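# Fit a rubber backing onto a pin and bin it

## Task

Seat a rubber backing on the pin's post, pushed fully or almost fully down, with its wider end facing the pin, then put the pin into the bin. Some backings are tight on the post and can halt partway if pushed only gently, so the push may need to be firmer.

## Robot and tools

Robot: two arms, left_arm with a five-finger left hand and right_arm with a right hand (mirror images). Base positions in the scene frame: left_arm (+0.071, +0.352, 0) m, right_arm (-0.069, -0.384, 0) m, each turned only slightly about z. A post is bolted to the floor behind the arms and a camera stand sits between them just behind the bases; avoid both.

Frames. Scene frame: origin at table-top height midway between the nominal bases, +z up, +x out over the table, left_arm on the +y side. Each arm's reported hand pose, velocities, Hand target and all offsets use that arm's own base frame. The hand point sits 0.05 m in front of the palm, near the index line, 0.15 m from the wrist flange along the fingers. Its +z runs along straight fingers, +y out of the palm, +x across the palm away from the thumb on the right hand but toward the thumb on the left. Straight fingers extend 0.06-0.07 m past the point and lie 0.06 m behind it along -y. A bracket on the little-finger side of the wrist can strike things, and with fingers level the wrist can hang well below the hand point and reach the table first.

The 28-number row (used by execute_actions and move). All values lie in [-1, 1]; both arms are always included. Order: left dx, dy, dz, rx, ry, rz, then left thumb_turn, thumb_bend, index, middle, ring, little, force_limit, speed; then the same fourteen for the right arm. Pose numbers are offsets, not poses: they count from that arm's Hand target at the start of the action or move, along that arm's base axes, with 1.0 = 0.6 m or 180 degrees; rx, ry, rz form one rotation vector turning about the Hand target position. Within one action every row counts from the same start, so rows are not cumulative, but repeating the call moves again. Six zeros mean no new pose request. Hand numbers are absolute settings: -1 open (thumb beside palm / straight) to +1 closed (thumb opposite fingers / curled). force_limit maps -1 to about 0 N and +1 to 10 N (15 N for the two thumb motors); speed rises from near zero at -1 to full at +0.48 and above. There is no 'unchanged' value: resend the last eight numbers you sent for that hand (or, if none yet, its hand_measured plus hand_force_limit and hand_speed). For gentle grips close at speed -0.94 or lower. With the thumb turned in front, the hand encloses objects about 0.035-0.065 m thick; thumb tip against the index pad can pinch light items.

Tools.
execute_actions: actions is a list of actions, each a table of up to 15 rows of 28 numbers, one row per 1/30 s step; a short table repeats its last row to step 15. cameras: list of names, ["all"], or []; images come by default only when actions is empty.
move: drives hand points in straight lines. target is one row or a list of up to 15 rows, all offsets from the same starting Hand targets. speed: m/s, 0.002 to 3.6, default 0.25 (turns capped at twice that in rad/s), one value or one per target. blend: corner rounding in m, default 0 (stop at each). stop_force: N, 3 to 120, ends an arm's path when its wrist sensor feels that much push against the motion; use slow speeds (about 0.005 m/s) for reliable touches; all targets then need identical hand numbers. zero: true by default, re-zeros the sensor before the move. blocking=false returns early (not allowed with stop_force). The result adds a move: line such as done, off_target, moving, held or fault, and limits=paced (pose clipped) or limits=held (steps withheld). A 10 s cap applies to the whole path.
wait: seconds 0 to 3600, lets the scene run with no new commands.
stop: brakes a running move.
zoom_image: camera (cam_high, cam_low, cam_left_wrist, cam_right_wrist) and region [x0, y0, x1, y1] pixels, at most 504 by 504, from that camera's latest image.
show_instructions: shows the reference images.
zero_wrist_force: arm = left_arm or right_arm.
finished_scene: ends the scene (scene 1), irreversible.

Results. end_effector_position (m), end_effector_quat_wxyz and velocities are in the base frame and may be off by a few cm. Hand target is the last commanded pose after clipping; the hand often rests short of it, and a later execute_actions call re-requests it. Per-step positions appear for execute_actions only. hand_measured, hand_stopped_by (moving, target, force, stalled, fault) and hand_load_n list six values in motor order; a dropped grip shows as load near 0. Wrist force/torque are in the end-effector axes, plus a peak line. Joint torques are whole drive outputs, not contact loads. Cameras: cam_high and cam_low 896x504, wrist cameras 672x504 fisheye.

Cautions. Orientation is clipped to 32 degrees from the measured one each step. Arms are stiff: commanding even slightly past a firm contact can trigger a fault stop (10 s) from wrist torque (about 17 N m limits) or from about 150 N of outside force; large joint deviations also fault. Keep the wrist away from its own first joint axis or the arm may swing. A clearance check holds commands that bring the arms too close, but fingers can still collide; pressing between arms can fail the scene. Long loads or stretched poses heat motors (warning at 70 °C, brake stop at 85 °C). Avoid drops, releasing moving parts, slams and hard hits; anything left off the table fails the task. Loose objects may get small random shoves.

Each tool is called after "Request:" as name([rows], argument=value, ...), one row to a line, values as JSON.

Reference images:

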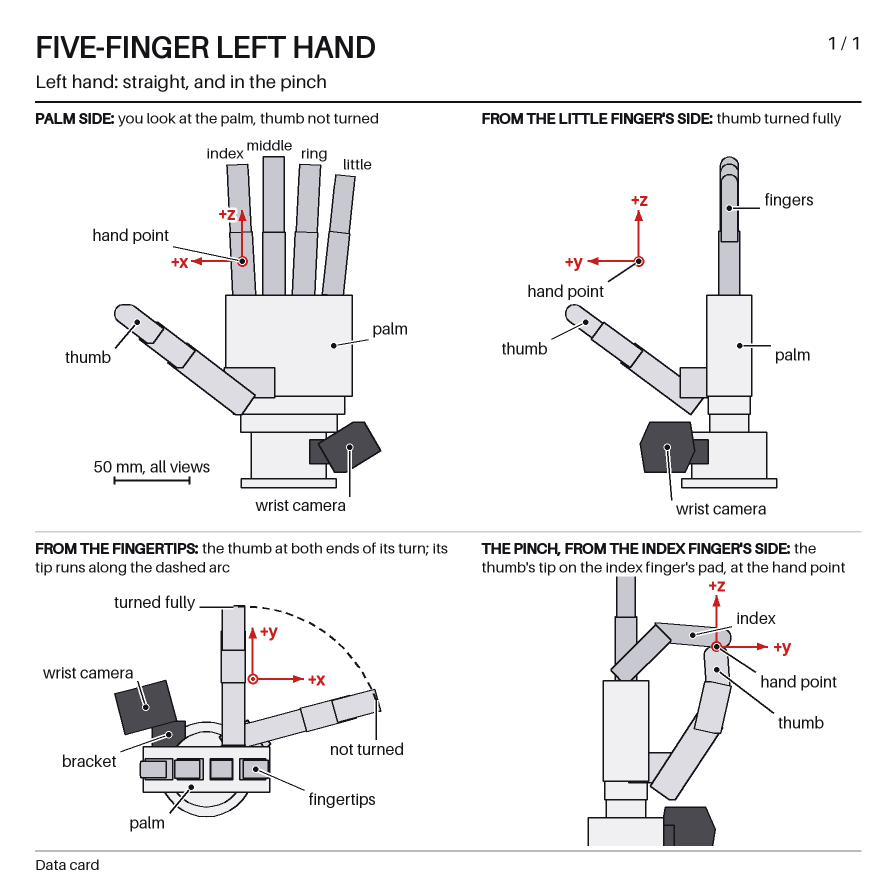

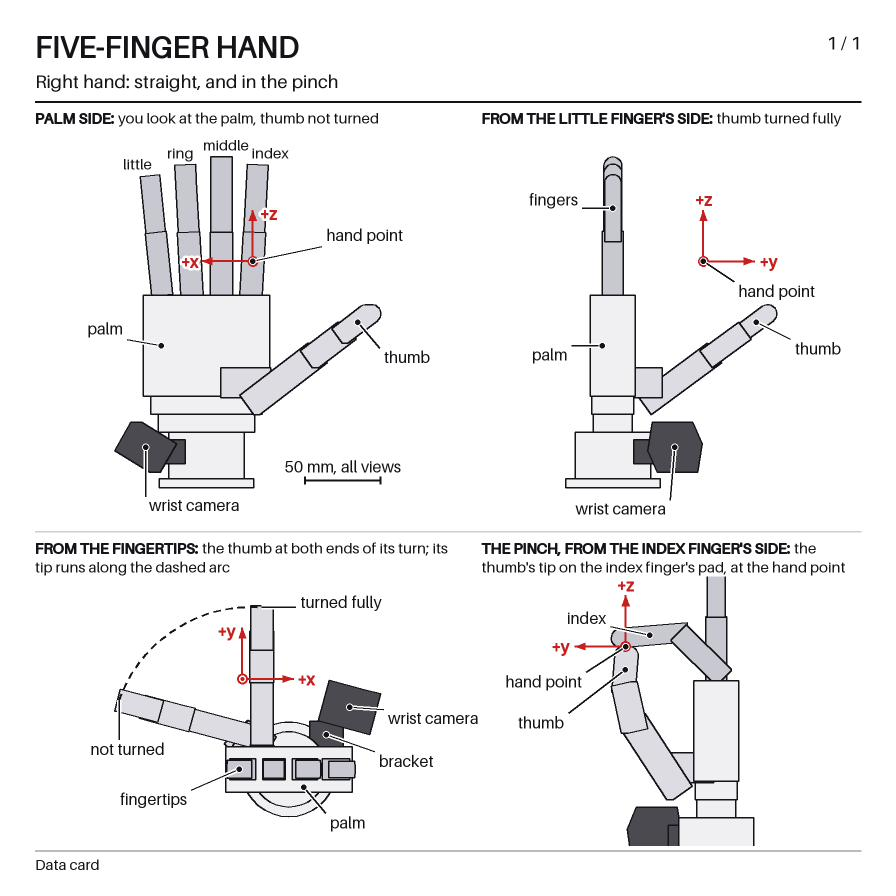

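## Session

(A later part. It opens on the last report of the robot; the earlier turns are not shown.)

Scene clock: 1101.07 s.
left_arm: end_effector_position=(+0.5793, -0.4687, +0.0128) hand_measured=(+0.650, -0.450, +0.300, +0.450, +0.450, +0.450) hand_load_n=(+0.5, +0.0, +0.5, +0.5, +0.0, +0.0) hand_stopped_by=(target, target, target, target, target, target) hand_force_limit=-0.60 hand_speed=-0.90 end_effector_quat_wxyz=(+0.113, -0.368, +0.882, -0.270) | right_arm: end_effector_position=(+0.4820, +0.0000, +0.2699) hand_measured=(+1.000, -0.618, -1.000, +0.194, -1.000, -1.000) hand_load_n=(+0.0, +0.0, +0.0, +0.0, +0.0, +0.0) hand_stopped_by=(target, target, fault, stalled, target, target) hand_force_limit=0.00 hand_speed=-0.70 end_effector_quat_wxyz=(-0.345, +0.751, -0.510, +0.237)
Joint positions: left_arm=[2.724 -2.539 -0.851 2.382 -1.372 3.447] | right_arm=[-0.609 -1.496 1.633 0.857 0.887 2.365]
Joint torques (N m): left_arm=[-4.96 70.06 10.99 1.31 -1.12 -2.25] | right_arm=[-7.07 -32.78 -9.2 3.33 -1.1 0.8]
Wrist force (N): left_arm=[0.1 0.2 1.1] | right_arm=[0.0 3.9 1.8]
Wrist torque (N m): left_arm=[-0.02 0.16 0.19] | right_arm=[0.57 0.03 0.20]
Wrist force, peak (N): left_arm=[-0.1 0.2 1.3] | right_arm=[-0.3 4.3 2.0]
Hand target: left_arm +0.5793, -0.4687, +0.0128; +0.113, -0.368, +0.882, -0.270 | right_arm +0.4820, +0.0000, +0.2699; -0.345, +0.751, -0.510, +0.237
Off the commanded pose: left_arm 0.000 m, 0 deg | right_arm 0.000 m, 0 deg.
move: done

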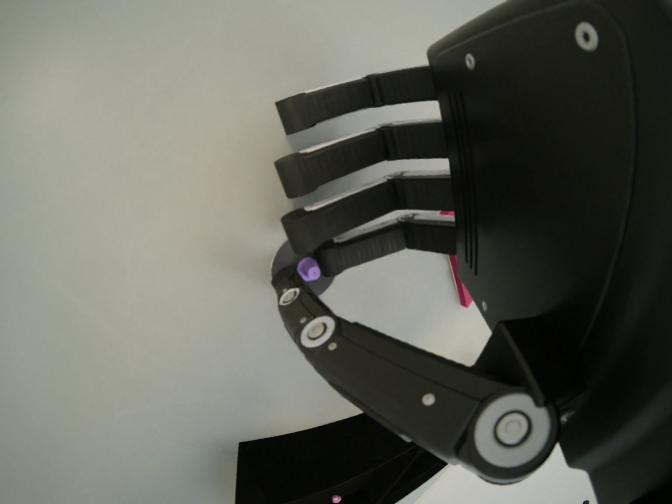

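Request:
move(target=[0,0,0,0,0,0,0.65,-0.40,0.30,0.45,0.45,0.45,-0.5,-0.95,0,0,0,0,0,0,1,-0.62,-1,0.1,-1,-1,0.0,-0.7], cameras=["cam_left_wrist"])

Request:
zoom_image(camera="cam_left_wrist", region=[220, 180, 380, 300])

Scene clock: 1103.03 s.
left_arm: end_effector_position=(+0.5793, -0.4687, +0.0128) hand_measured=(+0.650, -0.400, +0.300, +0.450, +0.450, +0.450) hand_load_n=(+0.0, +0.0, -0.5, +0.0, +0.0, +0.0) hand_stopped_by=(target, target, target, target, target, target) hand_force_limit=-0.50 hand_speed=-0.95 end_effector_quat_wxyz=(+0.113, -0.368, +0.882, -0.270) | right_arm: end_effector_position=(+0.4820, +0.0000, +0.2699) hand_measured=(+1.000, -0.618, -1.000, +0.194, -1.000, -1.000) hand_load_n=(+0.0, +0.0, +0.0, +0.0, +0.0, +0.0) hand_stopped_by=(target, target, fault, stalled, target, target) hand_force_limit=0.00 hand_speed=-0.70 end_effector_quat_wxyz=(-0.345, +0.751, -0.510, +0.237)
Joint positions: left_arm=[2.724 -2.539 -0.851 2.382 -1.372 3.447] | right_arm=[-0.609 -1.496 1.633 0.857 0.887 2.365]
Joint torques (N m): left_arm=[-5.26 69.57 10.92 1.29 -1.1 -2.22] | right_arm=[-8.08 -32.98 -10.31 3.42 -0.72 0.85]
Wrist force (N): left_arm=[0.0 0.1 1.2] | right_arm=[0.0 3.8 1.9]
Wrist torque (N m): left_arm=[-0.04 0.17 0.18] | right_arm=[0.55 0.02 0.19]
Wrist force, peak (N): left_arm=[0.0 0.0 1.4] | right_arm=[-0.2 4.3 1.9]
Hand target: left_arm +0.5793, -0.4687, +0.0128; +0.113, -0.368, +0.882, -0.270 | right_arm +0.4820, +0.0000, +0.2699; -0.345, +0.751, -0.510, +0.237
Off the commanded pose: left_arm 0.000 m, 0 deg | right_arm 0.000 m, 0 deg.
move: done

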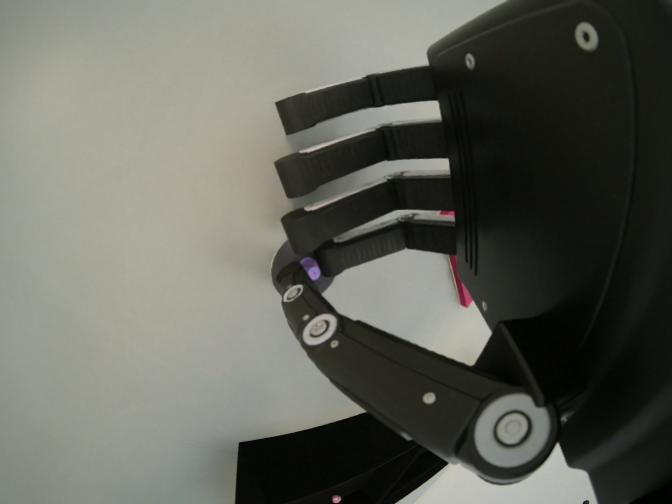

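Scaled by 3.150 from the camera's image (finer frame: 960x720).

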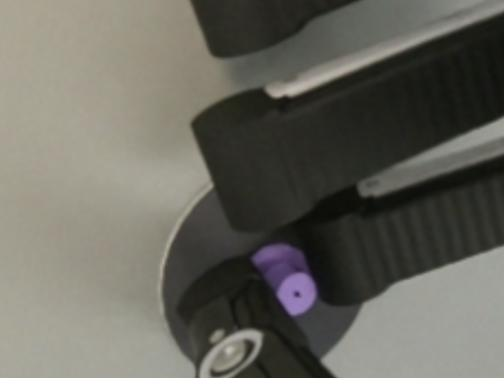

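Request:
move(target=[0,0,0,0,0,0,0.65,-0.34,0.30,0.45,0.45,0.45,-0.5,-0.95,0,0,0,0,0,0,1,-0.62,-1,0.1,-1,-1,0.0,-0.7], cameras=["cam_left_wrist"])

Request:
zoom_image(camera="cam_left_wrist", region=[220, 180, 380, 300])

Scene clock: 1105.07 s.
left_arm: end_effector_position=(+0.5793, -0.4687, +0.0128) hand_measured=(+0.650, -0.340, +0.300, +0.450, +0.450, +0.450) hand_load_n=(+0.0, +0.5, +0.5, +0.0, +0.5, +0.0) hand_stopped_by=(target, target, target, target, target, target) hand_force_limit=-0.50 hand_speed=-0.95 end_effector_quat_wxyz=(+0.113, -0.368, +0.882, -0.270) | right_arm: end_effector_position=(+0.4820, +0.0000, +0.2699) hand_measured=(+1.000, -0.618, -1.000, +0.194, -1.000, -1.000) hand_load_n=(+0.0, +0.0, +0.0, +0.0, +0.0, +0.0) hand_stopped_by=(target, target, fault, stalled, target, target) hand_force_limit=0.00 hand_speed=-0.70 end_effector_quat_wxyz=(-0.345, +0.751, -0.510, +0.237)
Joint positions: left_arm=[2.724 -2.539 -0.851 2.382 -1.372 3.447] | right_arm=[-0.609 -1.496 1.633 0.857 0.887 2.365]
Joint torques (N m): left_arm=[-5.47 69.4 11.36 1.24 -1.01 -2.26] | right_arm=[-7.85 -33.53 -10.36 3.43 -1.09 0.7]
Wrist force (N): left_arm=[0.0 0.1 0.8] | right_arm=[-0.3 3.9 1.9]
Wrist torque (N m): left_arm=[-0.01 0.17 0.18] | right_arm=[0.57 0.07 0.17]
Wrist force, peak (N): left_arm=[-0.1 0.1 1.3] | right_arm=[0.0 4.3 1.9]
Hand target: left_arm +0.5793, -0.4687, +0.0128; +0.113, -0.368, +0.882, -0.270 | right_arm +0.4820, +0.0000, +0.2699; -0.345, +0.751, -0.510, +0.237
Off the commanded pose: left_arm 0.000 m, 0 deg | right_arm 0.000 m, 0 deg.
move: done

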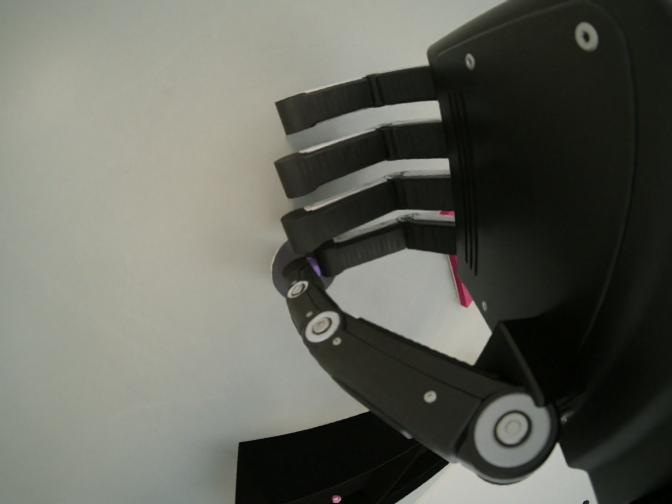

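Scaled by 3.150 from the camera's image (finer frame: 960x720).

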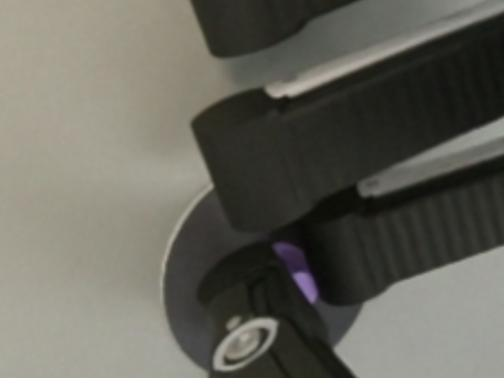

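Request:
move(target=[0,0,0,0,0,0,0.65,-0.28,0.30,0.45,0.45,0.45,-0.4,-0.95,0,0,0,0,0,0,1,-0.62,-1,0.1,-1,-1,0.0,-0.7], cameras=["cam_left_wrist"])

Request:
zoom_image(camera="cam_left_wrist", region=[220, 180, 380, 300])

Scene clock: 1107.60 s.
left_arm: end_effector_position=(+0.5793, -0.4687, +0.0128) hand_measured=(+0.650, -0.282, +0.300, +0.450, +0.450, +0.450) hand_load_n=(+0.0, +4.0, +2.0, +0.0, +0.0, +0.0) hand_stopped_by=(target, target, target, target, target, target) hand_force_limit=-0.40 hand_speed=-0.95 end_effector_quat_wxyz=(+0.113, -0.368, +0.882, -0.270) | right_arm: end_effector_position=(+0.4820, +0.0000, +0.2699) hand_measured=(+1.000, -0.618, -1.000, +0.194, -1.000, -1.000) hand_load_n=(+0.0, +0.0, +0.0, +0.0, +0.0, +0.0) hand_stopped_by=(target, target, fault, stalled, target, target) hand_force_limit=0.00 hand_speed=-0.70 end_effector_quat_wxyz=(-0.345, +0.751, -0.510, +0.237)
Joint positions: left_arm=[2.724 -2.539 -0.851 2.382 -1.372 3.447] | right_arm=[-0.609 -1.496 1.633 0.857 0.887 2.365]
Joint torques (N m): left_arm=[-5.38 64.14 12.57 1.35 -0.86 -2.08] | right_arm=[-6.91 -33.15 -10.16 3.15 -0.85 0.83]
Wrist force (N): left_arm=[0.3 -2.1 -4.8] | right_arm=[0.0 3.8 1.7]
Wrist torque (N m): left_arm=[-0.07 0.09 0.19] | right_arm=[0.57 0.04 0.19]
Wrist force, peak (N): left_arm=[0.3 -2.1 -4.8] | right_arm=[0.2 4.1 2.1]
Hand target: left_arm +0.5793, -0.4687, +0.0128; +0.113, -0.368, +0.882, -0.270 | right_arm +0.4820, +0.0000, +0.2699; -0.345, +0.751, -0.510, +0.237
Off the commanded pose: left_arm 0.000 m, 0 deg | right_arm 0.000 m, 0 deg.
move: done

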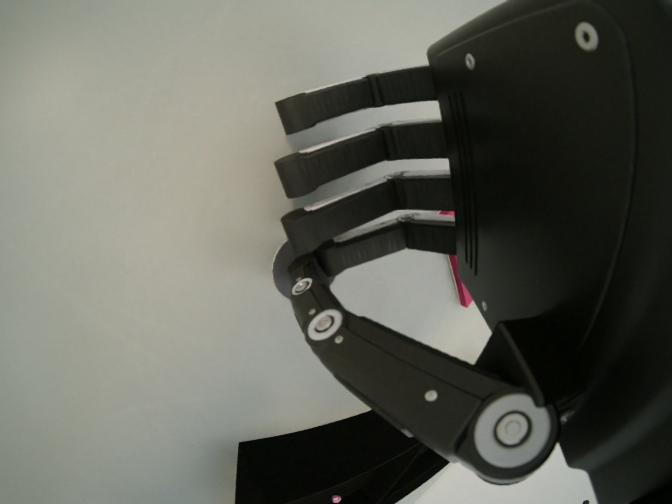

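Scaled by 3.150 from the camera's image (finer frame: 960x720).

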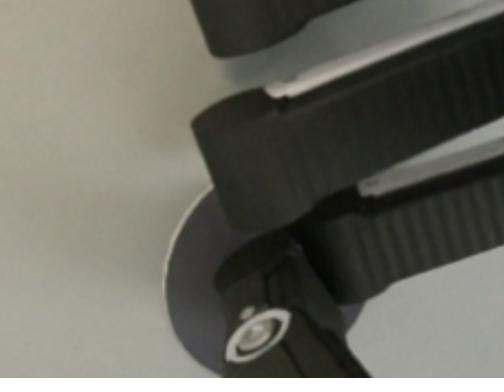

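Request:
move(target=[0,0,0.00167,0,0,0,0.65,-0.28,0.30,0.45,0.45,0.45,-0.4,-0.95,0,0,0,0,0,0,1,-0.62,-1,0.1,-1,-1,0.0,-0.7], speed=0.005, cameras=["cam_left_wrist"])

Request:
zoom_image(camera="cam_left_wrist", region=[220, 180, 380, 300])

Scene clock: 1109.97 s.
left_arm: end_effector_position=(+0.5793, -0.4687, +0.0137) hand_measured=(+0.650, -0.282, +0.300, +0.450, +0.450, +0.450) hand_load_n=(+0.0, +0.5, +0.0, +0.0, +0.0, +0.0) hand_stopped_by=(target, target, target, target, target, target) hand_force_limit=-0.40 hand_speed=-0.95 end_effector_quat_wxyz=(+0.113, -0.368, +0.882, -0.270) | right_arm: end_effector_position=(+0.4820, +0.0000, +0.2699) hand_measured=(+1.000, -0.618, -1.000, +0.194, -1.000, -1.000) hand_load_n=(+0.0, +0.0, +0.0, +0.0, +0.0, +0.0) hand_stopped_by=(target, target, fault, stalled, target, target) hand_force_limit=0.00 hand_speed=-0.70 end_effector_quat_wxyz=(-0.345, +0.751, -0.510, +0.237)
Joint positions: left_arm=[2.724 -2.538 -0.85 2.38 -1.372 3.447] | right_arm=[-0.609 -1.496 1.633 0.857 0.887 2.365]
Joint torques (N m): left_arm=[-4.81 69.06 26.39 -3.57 -0.74 -1.86] | right_arm=[-7.79 -32.51 -10.14 3.38 -0.84 1.06]
Wrist force (N): left_arm=[-0.1 0.0 1.1] | right_arm=[-0.4 3.8 2.0]
Wrist torque (N m): left_arm=[-0.04 0.20 0.18] | right_arm=[0.54 0.09 0.16]
Wrist force, peak (N): left_arm=[0.5 -2.1 -5.0] | right_arm=[-0.3 4.2 2.0]
Hand target: left_arm +0.5793, -0.4687, +0.0138; +0.113, -0.368, +0.882, -0.270 | right_arm +0.4820, +0.0000, +0.2699; -0.345, +0.751, -0.510, +0.237
Off the commanded pose: left_arm 0.000 m, 0 deg | right_arm 0.000 m, 0 deg.
move: done

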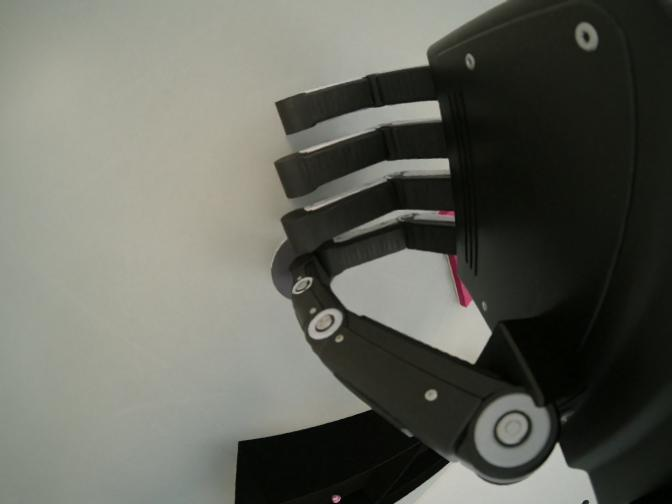

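Scaled by 3.150 from the camera's image (finer frame: 960x720).

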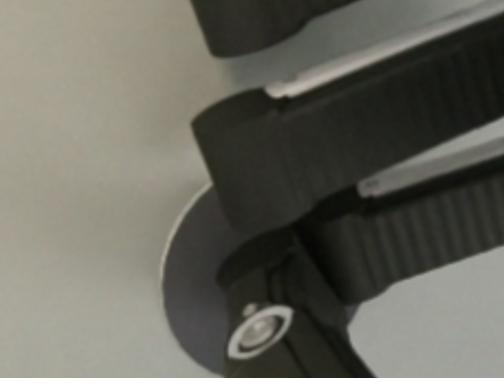

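Request:
move(target=[0,0,0,0,0,0,0.65,-0.45,0.30,0.45,0.45,0.45,-0.4,-0.8,0,0,0,0,0,0,1,-0.62,-1,0.1,-1,-1,0.0,-0.7], cameras=["cam_left_wrist"])

Request:
zoom_image(camera="cam_left_wrist", region=[260, 220, 340, 300])

Scene clock: 1111.93 s.
left_arm: end_effector_position=(+0.5793, -0.4687, +0.0138) hand_measured=(+0.650, -0.450, +0.300, +0.450, +0.450, +0.450) hand_load_n=(+0.0, +0.0, +0.0, +0.0, +0.0, +0.0) hand_stopped_by=(target, target, target, target, target, target) hand_force_limit=-0.40 hand_speed=-0.80 end_effector_quat_wxyz=(+0.113, -0.368, +0.882, -0.270) | right_arm: end_effector_position=(+0.4820, +0.0000, +0.2699) hand_measured=(+1.000, -0.618, -1.000, +0.194, -1.000, -1.000) hand_load_n=(+0.0, +0.0, +0.5, +0.0, +0.0, +0.0) hand_stopped_by=(target, target, fault, stalled, target, target) hand_force_limit=0.00 hand_speed=-0.70 end_effector_quat_wxyz=(-0.345, +0.751, -0.510, +0.237)
Joint positions: left_arm=[2.724 -2.538 -0.85 2.38 -1.372 3.447] | right_arm=[-0.609 -1.496 1.633 0.857 0.887 2.365]
Joint torques (N m): left_arm=[-5.28 69.73 26.27 -3.28 -0.64 -1.58] | right_arm=[-8.33 -31.95 -10.23 3.43 -0.8 0.9]
Wrist force (N): left_arm=[-0.1 0.2 1.3] | right_arm=[0.0 3.6 1.9]
Wrist torque (N m): left_arm=[-0.03 0.20 0.17] | right_arm=[0.53 0.03 0.18]
Wrist force, peak (N): left_arm=[-0.1 0.2 1.3] | right_arm=[-0.2 4.3 2.0]
Hand target: left_arm +0.5793, -0.4687, +0.0138; +0.113, -0.368, +0.882, -0.270 | right_arm +0.4820, +0.0000, +0.2699; -0.345, +0.751, -0.510, +0.237
Off the commanded pose: left_arm 0.000 m, 0 deg | right_arm 0.000 m, 0 deg.
move: done

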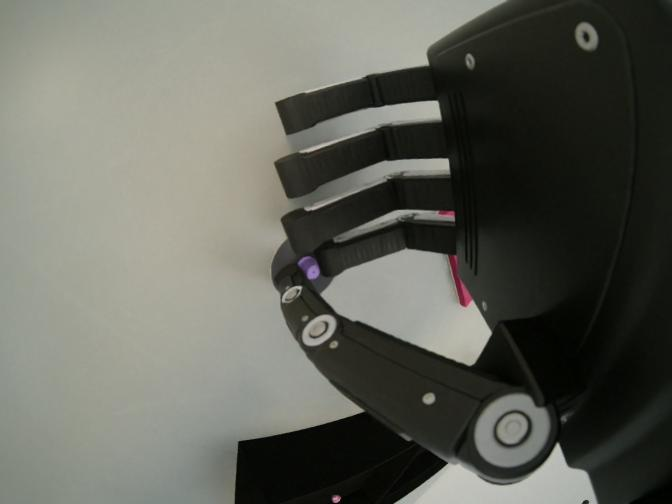

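Scaled by 6.300 from the camera's image (finer frame: 960x720).

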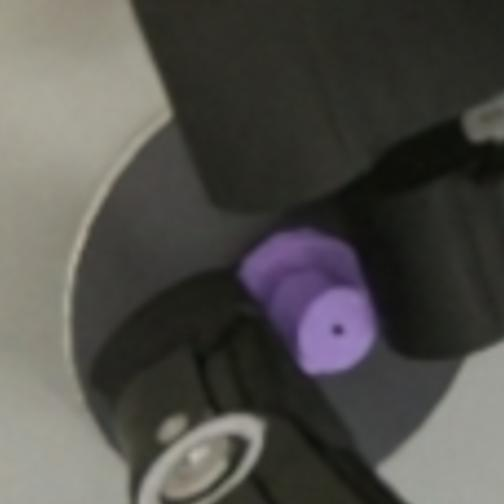

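Request:
move([
  [0,0,0.035,0,0,0,0.65,-0.6,0.30,0.45,0.45,0.45,-0.4,0,0,0,0,0,0,0,1,-0.62,-1,0.1,-1,-1,0.0,-0.7],
  [0.0471,0.0471,0.035,0,0,0,-1,-0.95,0.30,0.45,0.45,0.45,-0.4,0,0,0,0,0,0,0,1,-0.62,-1,0.1,-1,-1,0.0,-0.7],
  [0.0471,0.0471,-0.001,0,0,0,-1,-0.95,0.30,0.45,0.45,0.45,-0.4,0,0,0,0,0,0,0,1,-0.62,-1,0.1,-1,-1,0.0,-0.7],
], speed=0.08)

Request:
move(target=[0,0,-0.025,0,0,0,-1,-0.95,0.30,0.45,0.45,0.45,-0.4,0,0,0,0,0,0,0,1,-0.62,-1,0.1,-1,-1,0.0,-0.7], speed=0.004, stop_force=3)

Scene clock: 1119.03 s.
left_arm: end_effector_position=(+0.6075, -0.4404, +0.0133) hand_measured=(-1.000, -0.950, +0.300, +0.450, +0.450, +0.450) hand_load_n=(+0.0, +0.0, +0.5, +0.0, +0.0, +0.0) hand_stopped_by=(target, target, target, target, target, target) hand_force_limit=-0.40 hand_speed=0.00 end_effector_quat_wxyz=(+0.113, -0.368, +0.882, -0.270) | right_arm: end_effector_position=(+0.4820, +0.0000, +0.2699) hand_measured=(+1.000, -0.618, -1.000, +0.194, -1.000, -1.000) hand_load_n=(+0.0, +0.0, +0.0, +0.0, +0.0, +0.0) hand_stopped_by=(target, target, fault, stalled, target, target) hand_force_limit=0.00 hand_speed=-0.70 end_effector_quat_wxyz=(-0.345, +0.751, -0.510, +0.237)
Joint positions: left_arm=[2.781 -2.565 -0.801 2.348 -1.342 3.496] | right_arm=[-0.609 -1.496 1.633 0.857 0.887 2.365]
Joint torques (N m): left_arm=[8.4 52.25 11.42 1.21 0.98 0.04] | right_arm=[-7.13 -31.6 -10.17 3.36 -0.86 0.88]
Wrist force (N): left_arm=[-0.1 0.0 1.1] | right_arm=[-0.2 3.8 1.8]
Wrist torque (N m): left_arm=[-0.05 0.19 0.01] | right_arm=[0.57 0.06 0.18]
Wrist force, peak (N): left_arm=[0.0 0.4 1.7] | right_arm=[-0.2 4.4 1.7]
Hand target: left_arm +0.6075, -0.4404, +0.0132; +0.113, -0.368, +0.882, -0.270 | right_arm +0.4820, +0.0000, +0.2699; -0.345, +0.751, -0.510, +0.237
Off the commanded pose: left_arm 0.000 m, 0 deg | right_arm 0.000 m, 0 deg.
move: done

Scene clock: 1121.53 s.
left_arm: end_effector_position=(+0.6076, -0.4404, +0.0086) hand_measured=(-1.000, -0.950, +0.300, +0.450, +0.450, +0.450) hand_load_n=(-0.5, +0.0, -2.0, +0.0, +0.0, +0.0) hand_stopped_by=(target, target, target, target, target, target) hand_force_limit=-0.40 hand_speed=0.00 end_effector_quat_wxyz=(+0.113, -0.368, +0.882, -0.270) | right_arm: end_effector_position=(+0.4820, +0.0000, +0.2699) hand_measured=(+1.000, -0.618, -1.000, +0.194, -1.000, -1.000) hand_load_n=(+0.0, +0.0, +0.0, +0.0, +0.0, +0.0) hand_stopped_by=(target, target, fault, stalled, target, target) hand_force_limit=0.00 hand_speed=-0.70 end_effector_quat_wxyz=(-0.345, +0.751, -0.510, +0.237)
Joint positions: left_arm=[2.781 -2.569 -0.806 2.357 -1.342 3.496] | right_arm=[-0.609 -1.496 1.633 0.857 0.887 2.365]
Joint torques (N m): left_arm=[5.89 67.95 24.8 -3.7 0.53 -1.64] | right_arm=[-8.34 -31.75 -10.78 3.56 -0.72 0.76]
Wrist force (N): left_arm=[0.8 -2.7 -0.7] | right_arm=[-0.2 3.6 1.8]
Wrist torque (N m): left_arm=[-0.15 0.08 0.06] | right_arm=[0.54 0.06 0.17]
Wrist force, peak (N): left_arm=[0.7 -5.0 -1.1] | right_arm=[-0.4 4.2 1.9]
Hand target: left_arm +0.6076, -0.4404, +0.0086; +0.113, -0.368, +0.882, -0.270 (not the last commanded pose) | right_arm +0.4820, +0.0000, +0.2699; -0.345, +0.751, -0.510, +0.237
Off the commanded pose: left_arm 0.010 m, 0 deg | right_arm 0.000 m, 0 deg.
move: contact (left_arm)

Request:
move(target=[0,0,0.015,0,0,0,-1,-0.95,0.9,0.45,0.45,0.45,-0.4,0,0,0,0,0,0,0,1,-0.62,-1,0.1,-1,-1,0.0,-0.7], speed=0.05)

Request:
move(target=[0,0,0,0,0,0,0.65,-0.34,0.9,0.45,0.45,0.45,-0.4,0,0,0,0,0,0,0,1,-0.62,-1,0.1,-1,-1,0.0,-0.7], speed=0.05)

Request:
move(target=[0,0,-0.035,0,0,0,0.65,-0.34,0.9,0.45,0.45,0.45,-0.4,0,0,0,0,0,0,0,1,-0.62,-1,0.1,-1,-1,0.0,-0.7], speed=0.005, stop_force=3)

Request:
move(target=[0,0,0.01,0,0,0,0.65,-0.28,0.9,0.45,0.45,0.45,-0.4,0,0,0,0,0,0,0,1,-0.62,-1,0.1,-1,-1,0.0,-0.7], speed=0.05)

Request:
move(target=[0,0,-0.035,0,0,0,0.65,-0.28,0.9,0.45,0.45,0.45,-0.4,0,0,0,0,0,0,0,1,-0.62,-1,0.1,-1,-1,0.0,-0.7], speed=0.005, stop_force=3)

Scene clock: 1123.73 s.
left_arm: end_effector_position=(+0.6075, -0.4404, +0.0175) hand_measured=(-1.000, -0.950, +0.900, +0.450, +0.450, +0.450) hand_load_n=(+0.0, +0.0, +0.0, +0.0, +0.0, +0.0) hand_stopped_by=(target, target, target, target, target, target) hand_force_limit=-0.40 hand_speed=0.00 end_effector_quat_wxyz=(+0.113, -0.368, +0.882, -0.270) | right_arm: end_effector_position=(+0.4820, +0.0000, +0.2699) hand_measured=(+1.000, -0.618, -1.000, +0.194, -1.000, -1.000) hand_load_n=(+0.0, +0.0, +0.0, +0.0, +0.0, +0.0) hand_stopped_by=(target, target, fault, stalled, target, target) hand_force_limit=0.00 hand_speed=-0.70 end_effector_quat_wxyz=(-0.345, +0.751, -0.510, +0.237)
Joint positions: left_arm=[2.781 -2.562 -0.796 2.34 -1.342 3.496] | right_arm=[-0.609 -1.496 1.633 0.857 0.887 2.365]
Joint torques (N m): left_arm=[5.26 70.44 26.19 -3.96 0.8 -1.35] | right_arm=[-7.31 -33.09 -10.27 3.28 -0.83 0.9]
Wrist force (N): left_arm=[-0.4 0.1 1.1] | right_arm=[-0.1 4.0 1.9]
Wrist torque (N m): left_arm=[-0.04 0.23 0.00] | right_arm=[0.58 0.03 0.19]
Wrist force, peak (N): left_arm=[0.8 -3.1 -0.7] | right_arm=[-0.3 4.1 2.2]
Hand target: left_arm +0.6076, -0.4404, +0.0176; +0.113, -0.368, +0.882, -0.270 | right_arm +0.4820, +0.0000, +0.2699; -0.345, +0.751, -0.510, +0.237
Off the commanded pose: left_arm 0.000 m, 0 deg | right_arm 0.000 m, 0 deg.
move: done

Scene clock: 1124.73 s.
left_arm: end_effector_position=(+0.6076, -0.4404, +0.0176) hand_measured=(+0.408, -0.340, +0.900, +0.450, +0.450, +0.450) hand_load_n=(+5.0, +3.0, +0.0, +0.0, +0.0, +0.0) hand_stopped_by=(force, target, target, target, target, target) hand_force_limit=-0.40 hand_speed=0.00 end_effector_quat_wxyz=(+0.113, -0.368, +0.882, -0.270) | right_arm: end_effector_position=(+0.4820, +0.0000, +0.2699) hand_measured=(+1.000, -0.618, -1.000, +0.194, -1.000, -1.000) hand_load_n=(+0.0, +0.0, +0.0, +0.0, +0.0, +0.0) hand_stopped_by=(target, target, fault, stalled, target, target) hand_force_limit=0.00 hand_speed=-0.70 end_effector_quat_wxyz=(-0.345, +0.751, -0.510, +0.237)
Joint positions: left_arm=[2.781 -2.562 -0.795 2.34 -1.342 3.496] | right_arm=[-0.609 -1.496 1.633 0.857 0.887 2.365]
Joint torques (N m): left_arm=[5.07 70.42 25.93 -3.35 0.72 0.56] | right_arm=[-7.35 -33.32 -8.67 3.38 -0.77 0.96]
Wrist force (N): left_arm=[-0.2 0.2 1.1] | right_arm=[-0.2 3.9 2.1]
Wrist torque (N m): left_arm=[-0.01 0.21 0.00] | right_arm=[0.56 0.05 0.19]
Wrist force, peak (N): left_arm=[-0.3 0.1 1.3] | right_arm=[-0.3 4.2 2.0]
Hand target: left_arm +0.6076, -0.4404, +0.0176; +0.113, -0.368, +0.882, -0.270 | right_arm +0.4820, +0.0000, +0.2699; -0.345, +0.751, -0.510, +0.237
Off the commanded pose: left_arm 0.000 m, 0 deg | right_arm 0.000 m, 0 deg.
move: done

Scene clock: 1128.30 s.
left_arm: end_effector_position=(+0.6076, -0.4404, +0.0063) hand_measured=(+0.408, -0.340, +0.900, +0.450, +0.450, +0.450) hand_load_n=(+5.5, +3.0, +0.0, +0.0, +0.0, -0.5) hand_stopped_by=(force, target, target, target, target, target) hand_force_limit=-0.40 hand_speed=0.00 end_effector_quat_wxyz=(+0.113, -0.368, +0.882, -0.270) | right_arm: end_effector_position=(+0.4820, +0.0000, +0.2699) hand_measured=(+1.000, -0.618, -1.000, +0.194, -1.000, -1.000) hand_load_n=(+0.0, +0.0, +0.0, +0.0, +0.0, +0.0) hand_stopped_by=(target, target, fault, stalled, target, target) hand_force_limit=0.00 hand_speed=-0.70 end_effector_quat_wxyz=(-0.345, +0.751, -0.510, +0.237)
Joint positions: left_arm=[2.781 -2.571 -0.809 2.362 -1.342 3.496] | right_arm=[-0.609 -1.496 1.633 0.857 0.887 2.365]
Joint torques (N m): left_arm=[5.18 67.31 24.97 -3.16 0.27 1.44] | right_arm=[-7.3 -32.9 -9.35 3.42 -0.56 0.86]
Wrist force (N): left_arm=[0.0 -1.4 -2.5] | right_arm=[-0.2 4.0 1.7]
Wrist torque (N m): left_arm=[-0.06 0.15 0.01] | right_arm=[0.60 0.07 0.18]
Wrist force, peak (N): left_arm=[0.3 -2.4 -3.3] | right_arm=[-0.1 4.2 1.8]
Hand target: left_arm +0.6076, -0.4404, +0.0063; +0.113, -0.368, +0.882, -0.270 (not the last commanded pose) | right_arm +0.4820, +0.0000, +0.2699; -0.345, +0.751, -0.510, +0.237
Off the commanded pose: left_arm 0.010 m, 0 deg | right_arm 0.000 m, 0 deg.
move: contact (left_arm)

Scene clock: 1128.80 s.
left_arm: end_effector_position=(+0.6076, -0.4404, +0.0122) hand_measured=(+0.408, -0.302, +0.900, +0.450, +0.450, +0.450) hand_load_n=(+7.0, +6.5, +0.0, +0.0, +0.0, +0.0) hand_stopped_by=(force, force, target, target, target, target) hand_force_limit=-0.40 hand_speed=0.00 end_effector_quat_wxyz=(+0.113, -0.368, +0.882, -0.270) | right_arm: end_effector_position=(+0.4820, +0.0000, +0.2699) hand_measured=(+1.000, -0.618, -1.000, +0.194, -1.000, -1.000) hand_load_n=(+0.0, +0.0, +0.0, +0.0, +0.0, +0.0) hand_stopped_by=(target, target, fault, stalled, target, target) hand_force_limit=0.00 hand_speed=-0.70 end_effector_quat_wxyz=(-0.345, +0.751, -0.510, +0.237)
Joint positions: left_arm=[2.781 -2.566 -0.802 2.35 -1.342 3.496] | right_arm=[-0.609 -1.496 1.633 0.857 0.887 2.365]
Joint torques (N m): left_arm=[5.28 71.28 26.5 -3.5 0.7 1.2] | right_arm=[-7.15 -32.74 -10.46 3.59 -0.75 0.88]
Wrist force (N): left_arm=[-0.1 -0.1 1.2] | right_arm=[-0.2 4.1 1.7]
Wrist torque (N m): left_arm=[-0.08 0.19 0.03] | right_arm=[0.61 0.06 0.19]
Wrist force, peak (N): left_arm=[0.3 -1.3 -2.2] | right_arm=[0.0 4.0 2.1]
Hand target: left_arm +0.6076, -0.4404, +0.0123; +0.113, -0.368, +0.882, -0.270 | right_arm +0.4820, +0.0000, +0.2699; -0.345, +0.751, -0.510, +0.237
Off the commanded pose: left_arm 0.000 m, 0 deg | right_arm 0.000 m, 0 deg.
move: done

Scene clock: 1131.33 s.
left_arm: end_effector_position=(+0.6076, -0.4404, +0.0061) hand_measured=(+0.408, -0.302, +0.900, +0.450, +0.450, +0.450) hand_load_n=(+7.0, +6.5, +0.0, +0.0, +0.0, +0.0) hand_stopped_by=(force, force, target, target, target, target) hand_force_limit=-0.40 hand_speed=0.00 end_effector_quat_wxyz=(+0.113, -0.368, +0.882, -0.270) | right_arm: end_effector_position=(+0.4820, +0.0000, +0.2699) hand_measured=(+1.000, -0.618, -1.000, +0.194, -1.000, -1.000) hand_load_n=(+0.0, +0.0, +0.0, +0.0, +0.0, +0.0) hand_stopped_by=(target, target, fault, stalled, target, target) hand_force_limit=0.00 hand_speed=-0.70 end_effector_quat_wxyz=(-0.345, +0.751, -0.510, +0.237)
Joint positions: left_arm=[2.781 -2.571 -0.809 2.362 -1.342 3.496] | right_arm=[-0.609 -1.496 1.633 0.857 0.887 2.365]
Joint torques (N m): left_arm=[4.05 67.62 24.2 -3.25 0.6 1.41] | right_arm=[-6.84 -32.47 -10.33 3.38 -0.67 0.79]
Wrist force (N): left_arm=[0.2 -1.8 -2.7] | right_arm=[0.2 3.9 1.7]
Wrist torque (N m): left_arm=[-0.12 0.13 0.03] | right_arm=[0.58 0.00 0.20]
Wrist force, peak (N): left_arm=[0.3 -2.8 -3.6] | right_arm=[0.0 4.3 2.2]
Hand target: left_arm +0.6076, -0.4404, +0.0061; +0.113, -0.368, +0.882, -0.270 (not the last commanded pose) | right_arm +0.4820, +0.0000, +0.2699; -0.345, +0.751, -0.510, +0.237
Off the commanded pose: left_arm 0.015 m, 0 deg | right_arm 0.000 m, 0 deg.
move: contact (left_arm)

Request:
move(target=[0,0,0.025,0,0,0,0.65,-0.6,0.33,0.45,0.45,0.45,-0.4,0,0,0,0,0,0,0,1,-0.62,-1,0.1,-1,-1,0.0,-0.7], speed=0.05)

Request:
execute_actions([
  [[0,0,0,0,0,0,0.65,-0.4,0.33,0.45,0.45,0.45,-0.7,-0.5,0,0,0,0,0,0,1,-0.62,-1,0.1,-1,-1,0.0,-0.7]],
  [[0,0,0,0,0,0,0.65,-0.25,0.33,0.45,0.45,0.45,-0.5,-0.95,0,0,0,0,0,0,1,-0.62,-1,0.1,-1,-1,0.0,-0.7]],
], cameras=["cam_left_wrist"])

Scene clock: 1136.53 s.
left_arm: end_effector_position=(+0.6076, -0.4404, +0.0210) hand_measured=(+0.410, -0.600, +0.330, +0.450, +0.450, +0.450) hand_load_n=(+0.0, +0.0, +0.0, +0.0, +0.0, -0.5) hand_stopped_by=(force, target, target, target, target, target) hand_force_limit=-0.40 hand_speed=0.00 end_effector_quat_wxyz=(+0.113, -0.368, +0.882, -0.270) | right_arm: end_effector_position=(+0.4820, +0.0000, +0.2699) hand_measured=(+1.000, -0.618, -1.000, +0.194, -1.000, -1.000) hand_load_n=(+0.0, +0.0, +0.0, +0.0, +0.0, +0.0) hand_stopped_by=(target, target, fault, stalled, target, target) hand_force_limit=0.00 hand_speed=-0.70 end_effector_quat_wxyz=(-0.345, +0.751, -0.510, +0.237)
Joint positions: left_arm=[2.781 -2.56 -0.791 2.333 -1.342 3.496] | right_arm=[-0.609 -1.496 1.633 0.857 0.887 2.365]
Joint torques (N m): left_arm=[4.84 70.35 26.09 -3.75 0.91 0.4] | right_arm=[-7.64 -31.52 -10.16 3.43 -0.66 0.91]
Wrist force (N): left_arm=[-0.2 0.0 1.1] | right_arm=[-0.1 3.8 1.7]
Wrist torque (N m): left_arm=[-0.04 0.21 0.01] | right_arm=[0.57 0.04 0.18]
Wrist force, peak (N): left_arm=[0.2 -1.8 -2.8] | right_arm=[-0.2 4.2 2.1]
Hand target: left_arm +0.6076, -0.4404, +0.0211; +0.113, -0.368, +0.882, -0.270 | right_arm +0.4820, +0.0000, +0.2699; -0.345, +0.751, -0.510, +0.237
Off the commanded pose: left_arm 0.000 m, 0 deg | right_arm 0.000 m, 0 deg.
move: done

Scene clock: 1138.90 s.
left_arm: end_effector_position=(+0.6076, -0.4404, +0.0211) hand_measured=(+0.410, -0.282, +0.330, +0.450, +0.450, +0.450) hand_load_n=(+0.0, +3.5, +0.0, +0.0, +0.5, +0.0) hand_stopped_by=(force, force, target, target, target, target) hand_force_limit=-0.50 hand_speed=-0.95 end_effector_quat_wxyz=(+0.113, -0.368, +0.882, -0.270) | right_arm: end_effector_position=(+0.4820, +0.0000, +0.2699) hand_measured=(+1.000, -0.618, -1.000, +0.194, -1.000, -1.000) hand_load_n=(+0.0, +0.0, +0.0, +0.0, +0.0, +0.0) hand_stopped_by=(target, target, fault, stalled, target, target) hand_force_limit=0.00 hand_speed=-0.70 end_effector_quat_wxyz=(-0.345, +0.751, -0.510, +0.237)
Joint positions: left_arm=[2.781 -2.56 -0.791 2.333 -1.342 3.496] | right_arm=[-0.609 -1.496 1.633 0.857 0.887 2.365]
Joint torques (N m): left_arm=[4.78 71.26 26.07 -3.4 0.83 0.39] | right_arm=[-7.06 -33.23 -10.05 3.34 -0.6 0.85]
Wrist force (N): left_arm=[-0.2 0.0 1.2] | right_arm=[-0.3 3.8 1.9]
Wrist torque (N m): left_arm=[-0.05 0.21 0.01] | right_arm=[0.55 0.07 0.17]
Wrist force, peak (N): left_arm=[-0.3 0.1 1.3] | right_arm=[-0.4 4.3 1.8]
Hand target: left_arm +0.6076, -0.4404, +0.0211; +0.113, -0.368, +0.882, -0.270 | right_arm +0.4820, +0.0000, +0.2699; -0.345, +0.751, -0.510, +0.237
Off the commanded pose: left_arm 0.000 m, 0 deg | right_arm 0.000 m, 0 deg.
Step readings (end_effector_position of left_arm | right_arm):
0: (+0.6076, -0.4404, +0.0210) | (+0.4820, +0.0000, +0.2699)
1: (+0.6076, -0.4404, +0.0210) | (+0.4820, +0.0000, +0.2699)
2: (+0.6076, -0.4404, +0.0210) | (+0.4820, +0.0000, +0.2699)
4: (+0.6076, -0.4404, +0.0210) | (+0.4820, +0.0000, +0.2699)
8: (+0.6076, -0.4404, +0.0211) | (+0.4820, +0.0000, +0.2699)
15: (+0.6076, -0.4404, +0.0211) | (+0.4820, +0.0000, +0.2699)
16: (+0.6076, -0.4404, +0.0211) | (+0.4820, +0.0000, +0.2699)
17: (+0.6076, -0.4404, +0.0211) | (+0.4820, +0.0000, +0.2699)
19: (+0.6076, -0.4404, +0.0211) | (+0.4820, +0.0000, +0.2699)
23: (+0.6076, -0.4404, +0.0211) | (+0.4820, +0.0000, +0.2699)
30: (+0.6076, -0.4404, +0.0211) | (+0.4820, +0.0000, +0.2699)

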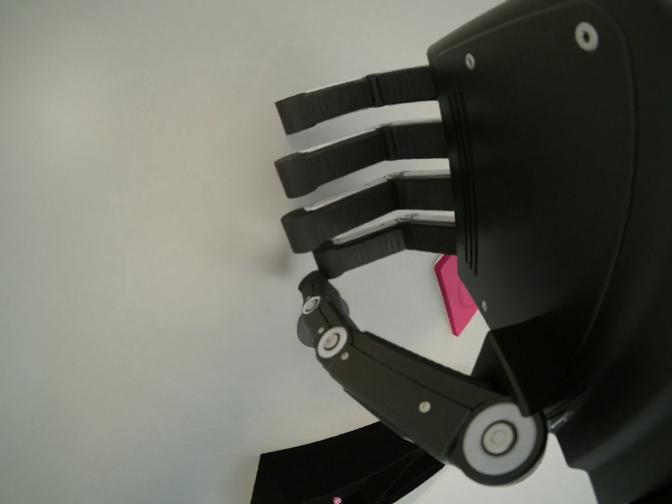

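Request:
execute_actions([
  [[0,0,0,0,0,0,0.65,-0.6,0.33,0.45,0.45,0.45,-0.4,0,0,0,0,0,0,0,1,-0.62,-1,0.1,-1,-1,0.0,-0.7]],
  [[0,0,0,0,0,0,0.66,-0.6,0.33,0.45,0.45,0.45,0.2,0,0,0,0,0,0,0,1,-0.62,-1,0.1,-1,-1,0.0,-0.7]],
  [[0,0,0,0,0,0,0.66,-0.4,0.33,0.45,0.45,0.45,0.2,-0.5,0,0,0,0,0,0,1,-0.62,-1,0.1,-1,-1,0.0,-0.7]],
  [[0,0,0,0,0,0,0.66,-0.25,0.33,0.45,0.45,0.45,-0.5,-0.95,0,0,0,0,0,0,1,-0.62,-1,0.1,-1,-1,0.0,-0.7]],
], cameras=["cam_left_wrist"])

Request:
zoom_image(camera="cam_left_wrist", region=[220, 180, 380, 300])

Scene clock: 1143.83 s.
left_arm: end_effector_position=(+0.6076, -0.4404, +0.0211) hand_measured=(+0.660, -0.292, +0.330, +0.450, +0.450, +0.450) hand_load_n=(+0.0, +3.5, +0.5, +0.0, +0.0, +0.0) hand_stopped_by=(target, force, target, target, target, target) hand_force_limit=-0.50 hand_speed=-0.95 end_effector_quat_wxyz=(+0.113, -0.368, +0.882, -0.270) | right_arm: end_effector_position=(+0.4820, +0.0000, +0.2699) hand_measured=(+1.000, -0.618, -1.000, +0.194, -1.000, -1.000) hand_load_n=(+0.0, +0.0, -0.5, +0.0, +0.0, +0.0) hand_stopped_by=(target, target, fault, stalled, target, target) hand_force_limit=0.00 hand_speed=-0.70 end_effector_quat_wxyz=(-0.345, +0.751, -0.510, +0.237)
Joint positions: left_arm=[2.781 -2.56 -0.791 2.333 -1.342 3.496] | right_arm=[-0.609 -1.496 1.633 0.857 0.887 2.365]
Joint torques (N m): left_arm=[5.13 70.17 26.58 -3.37 0.82 0.45] | right_arm=[-8.94 -31.98 -10.37 3.49 -0.63 0.98]
Wrist force (N): left_arm=[-0.2 0.1 1.2] | right_arm=[-0.1 3.7 1.5]
Wrist torque (N m): left_arm=[-0.04 0.21 0.00] | right_arm=[0.56 0.05 0.18]
Wrist force, peak (N): left_arm=[-0.2 0.3 1.4] | right_arm=[0.0 4.1 2.3]
Hand target: left_arm +0.6076, -0.4404, +0.0211; +0.113, -0.368, +0.882, -0.270 | right_arm +0.4820, +0.0000, +0.2699; -0.345, +0.751, -0.510, +0.237
Off the commanded pose: left_arm 0.000 m, 0 deg | right_arm 0.000 m, 0 deg.
Step readings (end_effector_position of left_arm | right_arm):
0: (+0.6076, -0.4404, +0.0211) | (+0.4820, +0.0000, +0.2699)
1: (+0.6076, -0.4404, +0.0211) | (+0.4820, +0.0000, +0.2699)
2: (+0.6076, -0.4404, +0.0211) | (+0.4820, +0.0000, +0.2699)
4: (+0.6076, -0.4404, +0.0211) | (+0.4820, +0.0000, +0.2699)
8: (+0.6076, -0.4404, +0.0211) | (+0.4820, +0.0000, +0.2699)
15: (+0.6076, -0.4404, +0.0211) | (+0.4820, +0.0000, +0.2699)
16: (+0.6076, -0.4404, +0.0211) | (+0.4820, +0.0000, +0.2699)
17: (+0.6076, -0.4404, +0.0211) | (+0.4820, +0.0000, +0.2699)
19: (+0.6076, -0.4404, +0.0211) | (+0.4820, +0.0000, +0.2699)
23: (+0.6076, -0.4404, +0.0211) | (+0.4820, +0.0000, +0.2699)
30: (+0.6076, -0.4404, +0.0211) | (+0.4820, +0.0000, +0.2699)
31: (+0.6076, -0.4404, +0.0211) | (+0.4820, +0.0000, +0.2699)
32: (+0.6076, -0.4404, +0.0211) | (+0.4820, +0.0000, +0.2699)
34: (+0.6076, -0.4404, +0.0211) | (+0.4820, +0.0000, +0.2699)
38: (+0.6076, -0.4404, +0.0211) | (+0.4820, +0.0000, +0.2699)
45: (+0.6076, -0.4404, +0.0211) | (+0.4820, +0.0000, +0.2699)
46: (+0.6076, -0.4404, +0.0211) | (+0.4820, +0.0000, +0.2699)
47: (+0.6076, -0.4404, +0.0211) | (+0.4820, +0.0000, +0.2699)
49: (+0.6076, -0.4404, +0.0211) | (+0.4820, +0.0000, +0.2699)
53: (+0.6076, -0.4404, +0.0211) | (+0.4820, +0.0000, +0.2699)
60: (+0.6076, -0.4404, +0.0211) | (+0.4820, +0.0000, +0.2699)

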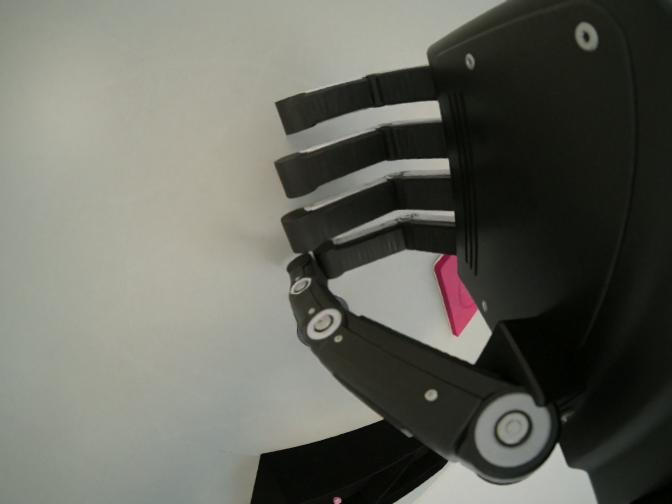

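Scaled by 3.150 from the camera's image (finer frame: 960x720).

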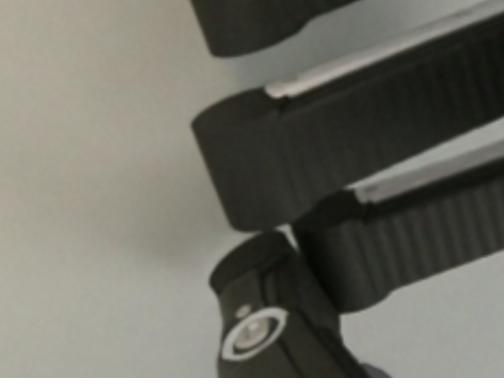

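Request:
execute_actions([
  [[0,0,0.0083,0,0,0,0.66,-0.6,0.33,0.45,0.45,0.45,0.2,0,0,0,0,0,0,0,1,-0.62,-1,0.1,-1,-1,0.0,-0.7]],
])

Request:
move(target=[-0.0472,-0.0472,0,0,0,0,0.66,-0.6,0.33,0.45,0.45,0.45,0.2,0,0,0,0,0,0,0,1,-0.62,-1,0.1,-1,-1,0.0,-0.7], speed=0.05, cameras=["cam_left_wrist"])

Request:
zoom_image(camera="cam_left_wrist", region=[220, 180, 380, 300])

Scene clock: 1151.37 s.
left_arm: end_effector_position=(+0.6076, -0.4404, +0.0260) hand_measured=(+0.660, -0.600, +0.330, +0.450, +0.450, +0.450) hand_load_n=(+0.0, +0.0, +0.0, +0.0, +0.0, +0.0) hand_stopped_by=(target, target, target, target, target, target) hand_force_limit=0.20 hand_speed=0.00 end_effector_quat_wxyz=(+0.113, -0.368, +0.882, -0.270) | right_arm: end_effector_position=(+0.4820, +0.0000, +0.2699) hand_measured=(+1.000, -0.618, -1.000, +0.194, -1.000, -1.000) hand_load_n=(+0.0, +0.0, +0.0, +0.0, +0.0, +0.0) hand_stopped_by=(target, target, fault, stalled, target, target) hand_force_limit=0.00 hand_speed=-0.70 end_effector_quat_wxyz=(-0.345, +0.751, -0.510, +0.237)
Joint positions: left_arm=[2.781 -2.557 -0.785 2.323 -1.342 3.496] | right_arm=[-0.609 -1.496 1.633 0.857 0.887 2.365]
Joint torques (N m): left_arm=[5.41 70.94 26.35 -3.6 0.92 0.18] | right_arm=[-7.59 -32.82 -10.99 3.29 -0.74 0.87]
Wrist force (N): left_arm=[-0.3 0.0 1.2] | right_arm=[0.0 3.8 2.1]
Wrist torque (N m): left_arm=[-0.06 0.23 0.00] | right_arm=[0.53 0.02 0.18]
Wrist force, peak (N): left_arm=[-0.2 0.7 1.8] | right_arm=[0.0 4.3 1.9]
Hand target: left_arm +0.6076, -0.4404, +0.0260; +0.113, -0.368, +0.882, -0.270 | right_arm +0.4820, +0.0000, +0.2699; -0.345, +0.751, -0.510, +0.237
Off the commanded pose: left_arm 0.000 m, 0 deg | right_arm 0.000 m, 0 deg.
Step readings (end_effector_position of left_arm | right_arm):
0: (+0.6076, -0.4404, +0.0211) | (+0.4820, +0.0000, +0.2699)
1: (+0.6076, -0.4404, +0.0211) | (+0.4820, +0.0000, +0.2699)
2: (+0.6076, -0.4404, +0.0214) | (+0.4820, +0.0000, +0.2699)
4: (+0.6076, -0.4404, +0.0238) | (+0.4820, +0.0000, +0.2699)
8: (+0.6076, -0.4404, +0.0257) | (+0.4820, +0.0000, +0.2699)
15: (+0.6076, -0.4404, +0.0260) | (+0.4820, +0.0000, +0.2699)

Scene clock: 1152.53 s.
left_arm: end_effector_position=(+0.5793, -0.4687, +0.0260) hand_measured=(+0.660, -0.600, +0.330, +0.450, +0.450, +0.450) hand_load_n=(-0.5, +0.0, +0.0, +0.0, +0.0, +0.0) hand_stopped_by=(target, target, target, target, target, target) hand_force_limit=0.20 hand_speed=0.00 end_effector_quat_wxyz=(+0.113, -0.368, +0.882, -0.270) | right_arm: end_effector_position=(+0.4820, +0.0000, +0.2699) hand_measured=(+1.000, -0.618, -1.000, +0.194, -1.000, -1.000) hand_load_n=(+0.0, +0.0, +0.0, +0.0, +0.0, +0.0) hand_stopped_by=(target, target, fault, stalled, target, target) hand_force_limit=0.00 hand_speed=-0.70 end_effector_quat_wxyz=(-0.345, +0.751, -0.510, +0.237)
Joint positions: left_arm=[2.724 -2.529 -0.835 2.357 -1.372 3.447] | right_arm=[-0.609 -1.496 1.633 0.857 0.887 2.365]
Joint torques (N m): left_arm=[-5.05 68.64 9.82 1.32 -1.04 -2.07] | right_arm=[-7.27 -32.24 -10.27 3.13 -0.76 0.74]
Wrist force (N): left_arm=[-0.1 0.2 1.1] | right_arm=[-0.2 4.1 2.0]
Wrist torque (N m): left_arm=[-0.02 0.19 0.18] | right_arm=[0.58 0.04 0.18]
Wrist force, peak (N): left_arm=[-0.8 -0.2 1.1] | right_arm=[-0.4 4.0 2.1]
Hand target: left_arm +0.5792, -0.4687, +0.0260; +0.113, -0.368, +0.882, -0.270 | right_arm +0.4820, +0.0000, +0.2699; -0.345, +0.751, -0.510, +0.237
Off the commanded pose: left_arm 0.000 m, 0 deg | right_arm 0.000 m, 0 deg.
move: done

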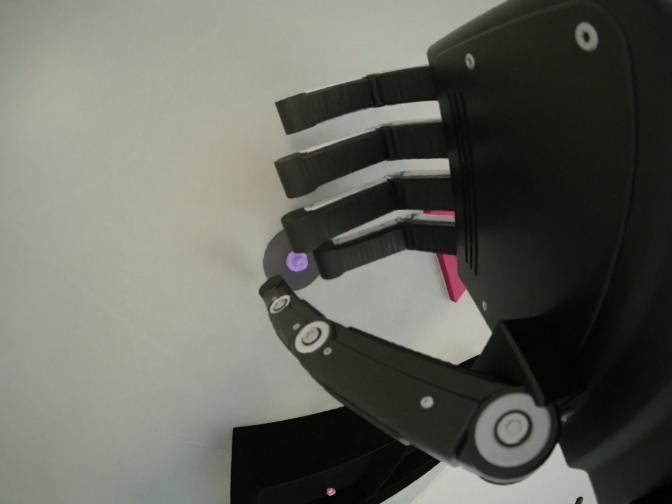

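Scaled by 3.150 from the camera's image (finer frame: 960x720).

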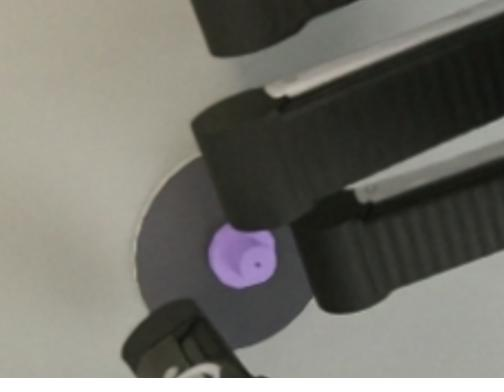

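Request:
move([
  [-0.0026,-0.0002,-0.012,0,0,0,0.66,-0.5,0.33,0.45,0.45,0.45,0.2,-0.3,0,0,0,0,0,0,1,-0.62,-1,0.1,-1,-1,0.0,-0.7],
], speed=0.03)

Request:
move(target=[0,0,-0.0137,0,0,0,0.66,-0.5,0.33,0.45,0.45,0.45,0.2,-0.3,0,0,0,0,0,0,1,-0.62,-1,0.1,-1,-1,0.0,-0.7], speed=0.01, stop_force=3, cameras=["cam_left_wrist"])

Request:
zoom_image(camera="cam_left_wrist", region=[220, 180, 380, 300])

Scene clock: 1156.93 s.
left_arm: end_effector_position=(+0.5777, -0.4688, +0.0189) hand_measured=(+0.660, -0.500, +0.330, +0.450, +0.450, +0.450) hand_load_n=(+0.0, +0.0, +0.0, +0.0, +0.0, +0.0) hand_stopped_by=(target, target, target, target, target, target) hand_force_limit=0.20 hand_speed=-0.30 end_effector_quat_wxyz=(+0.113, -0.368, +0.882, -0.270) | right_arm: end_effector_position=(+0.4820, +0.0000, +0.2699) hand_measured=(+1.000, -0.618, -1.000, +0.194, -1.000, -1.000) hand_load_n=(+0.0, +0.0, +0.0, +0.0, +0.0, +0.0) hand_stopped_by=(target, target, fault, stalled, target, target) hand_force_limit=0.00 hand_speed=-0.70 end_effector_quat_wxyz=(-0.345, +0.751, -0.510, +0.237)
Joint positions: left_arm=[2.723 -2.53 -0.851 2.374 -1.373 3.446] | right_arm=[-0.609 -1.496 1.633 0.857 0.887 2.365]
Joint torques (N m): left_arm=[-5.03 50.79 10.59 1.3 -1.12 -2.25] | right_arm=[-8.03 -32.81 -11.72 3.39 -0.91 0.92]
Wrist force (N): left_arm=[0.0 0.2 1.1] | right_arm=[-0.1 3.9 1.8]
Wrist torque (N m): left_arm=[-0.02 0.18 0.17] | right_arm=[0.58 0.04 0.19]
Wrist force, peak (N): left_arm=[0.1 0.2 1.4] | right_arm=[-0.4 4.3 2.0]
Hand target: left_arm +0.5777, -0.4688, +0.0188; +0.113, -0.368, +0.882, -0.270 | right_arm +0.4820, +0.0000, +0.2699; -0.345, +0.751, -0.510, +0.237
Off the commanded pose: left_arm 0.000 m, 0 deg | right_arm 0.000 m, 0 deg.
move: done

Scene clock: 1158.53 s.
left_arm: end_effector_position=(+0.5777, -0.4688, +0.0106) hand_measured=(+0.660, -0.500, +0.330, +0.450, +0.450, +0.450) hand_load_n=(+0.0, +0.0, +0.0, +0.0, +0.0, +0.0) hand_stopped_by=(target, target, target, target, target, target) hand_force_limit=0.20 hand_speed=-0.30 end_effector_quat_wxyz=(+0.113, -0.368, +0.882, -0.270) | right_arm: end_effector_position=(+0.4820, +0.0000, +0.2699) hand_measured=(+1.000, -0.618, -1.000, +0.194, -1.000, -1.000) hand_load_n=(+0.0, +0.0, +0.0, +0.0, +0.0, +0.0) hand_stopped_by=(target, target, fault, stalled, target, target) hand_force_limit=0.00 hand_speed=-0.70 end_effector_quat_wxyz=(-0.345, +0.751, -0.510, +0.237)
Joint positions: left_arm=[2.723 -2.537 -0.861 2.39 -1.373 3.446] | right_arm=[-0.609 -1.496 1.633 0.857 0.887 2.365]
Joint torques (N m): left_arm=[-4.72 50.97 11.17 1.37 -1.12 -2.27] | right_arm=[-7.33 -31.69 -10.09 3.27 -0.65 0.99]
Wrist force (N): left_arm=[0.0 -0.1 1.2] | right_arm=[-0.2 3.8 1.9]
Wrist torque (N m): left_arm=[-0.07 0.18 0.18] | right_arm=[0.55 0.06 0.18]
Wrist force, peak (N): left_arm=[0.2 0.2 1.4] | right_arm=[-0.3 4.3 1.9]
Hand target: left_arm +0.5777, -0.4688, +0.0106; +0.113, -0.368, +0.882, -0.270 | right_arm +0.4820, +0.0000, +0.2699; -0.345, +0.751, -0.510, +0.237
Off the commanded pose: left_arm 0.000 m, 0 deg | right_arm 0.000 m, 0 deg.
move: done

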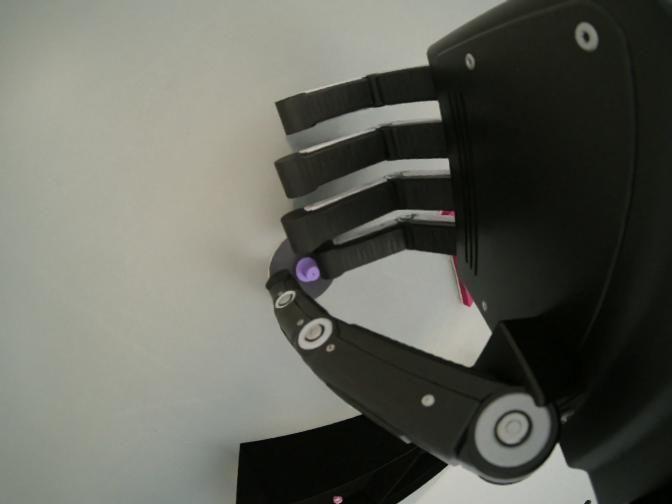

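Scaled by 3.150 from the camera's image (finer frame: 960x720).

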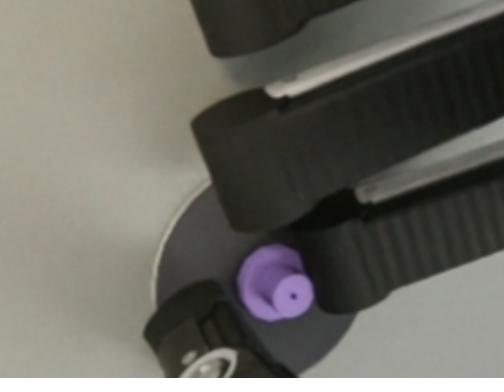

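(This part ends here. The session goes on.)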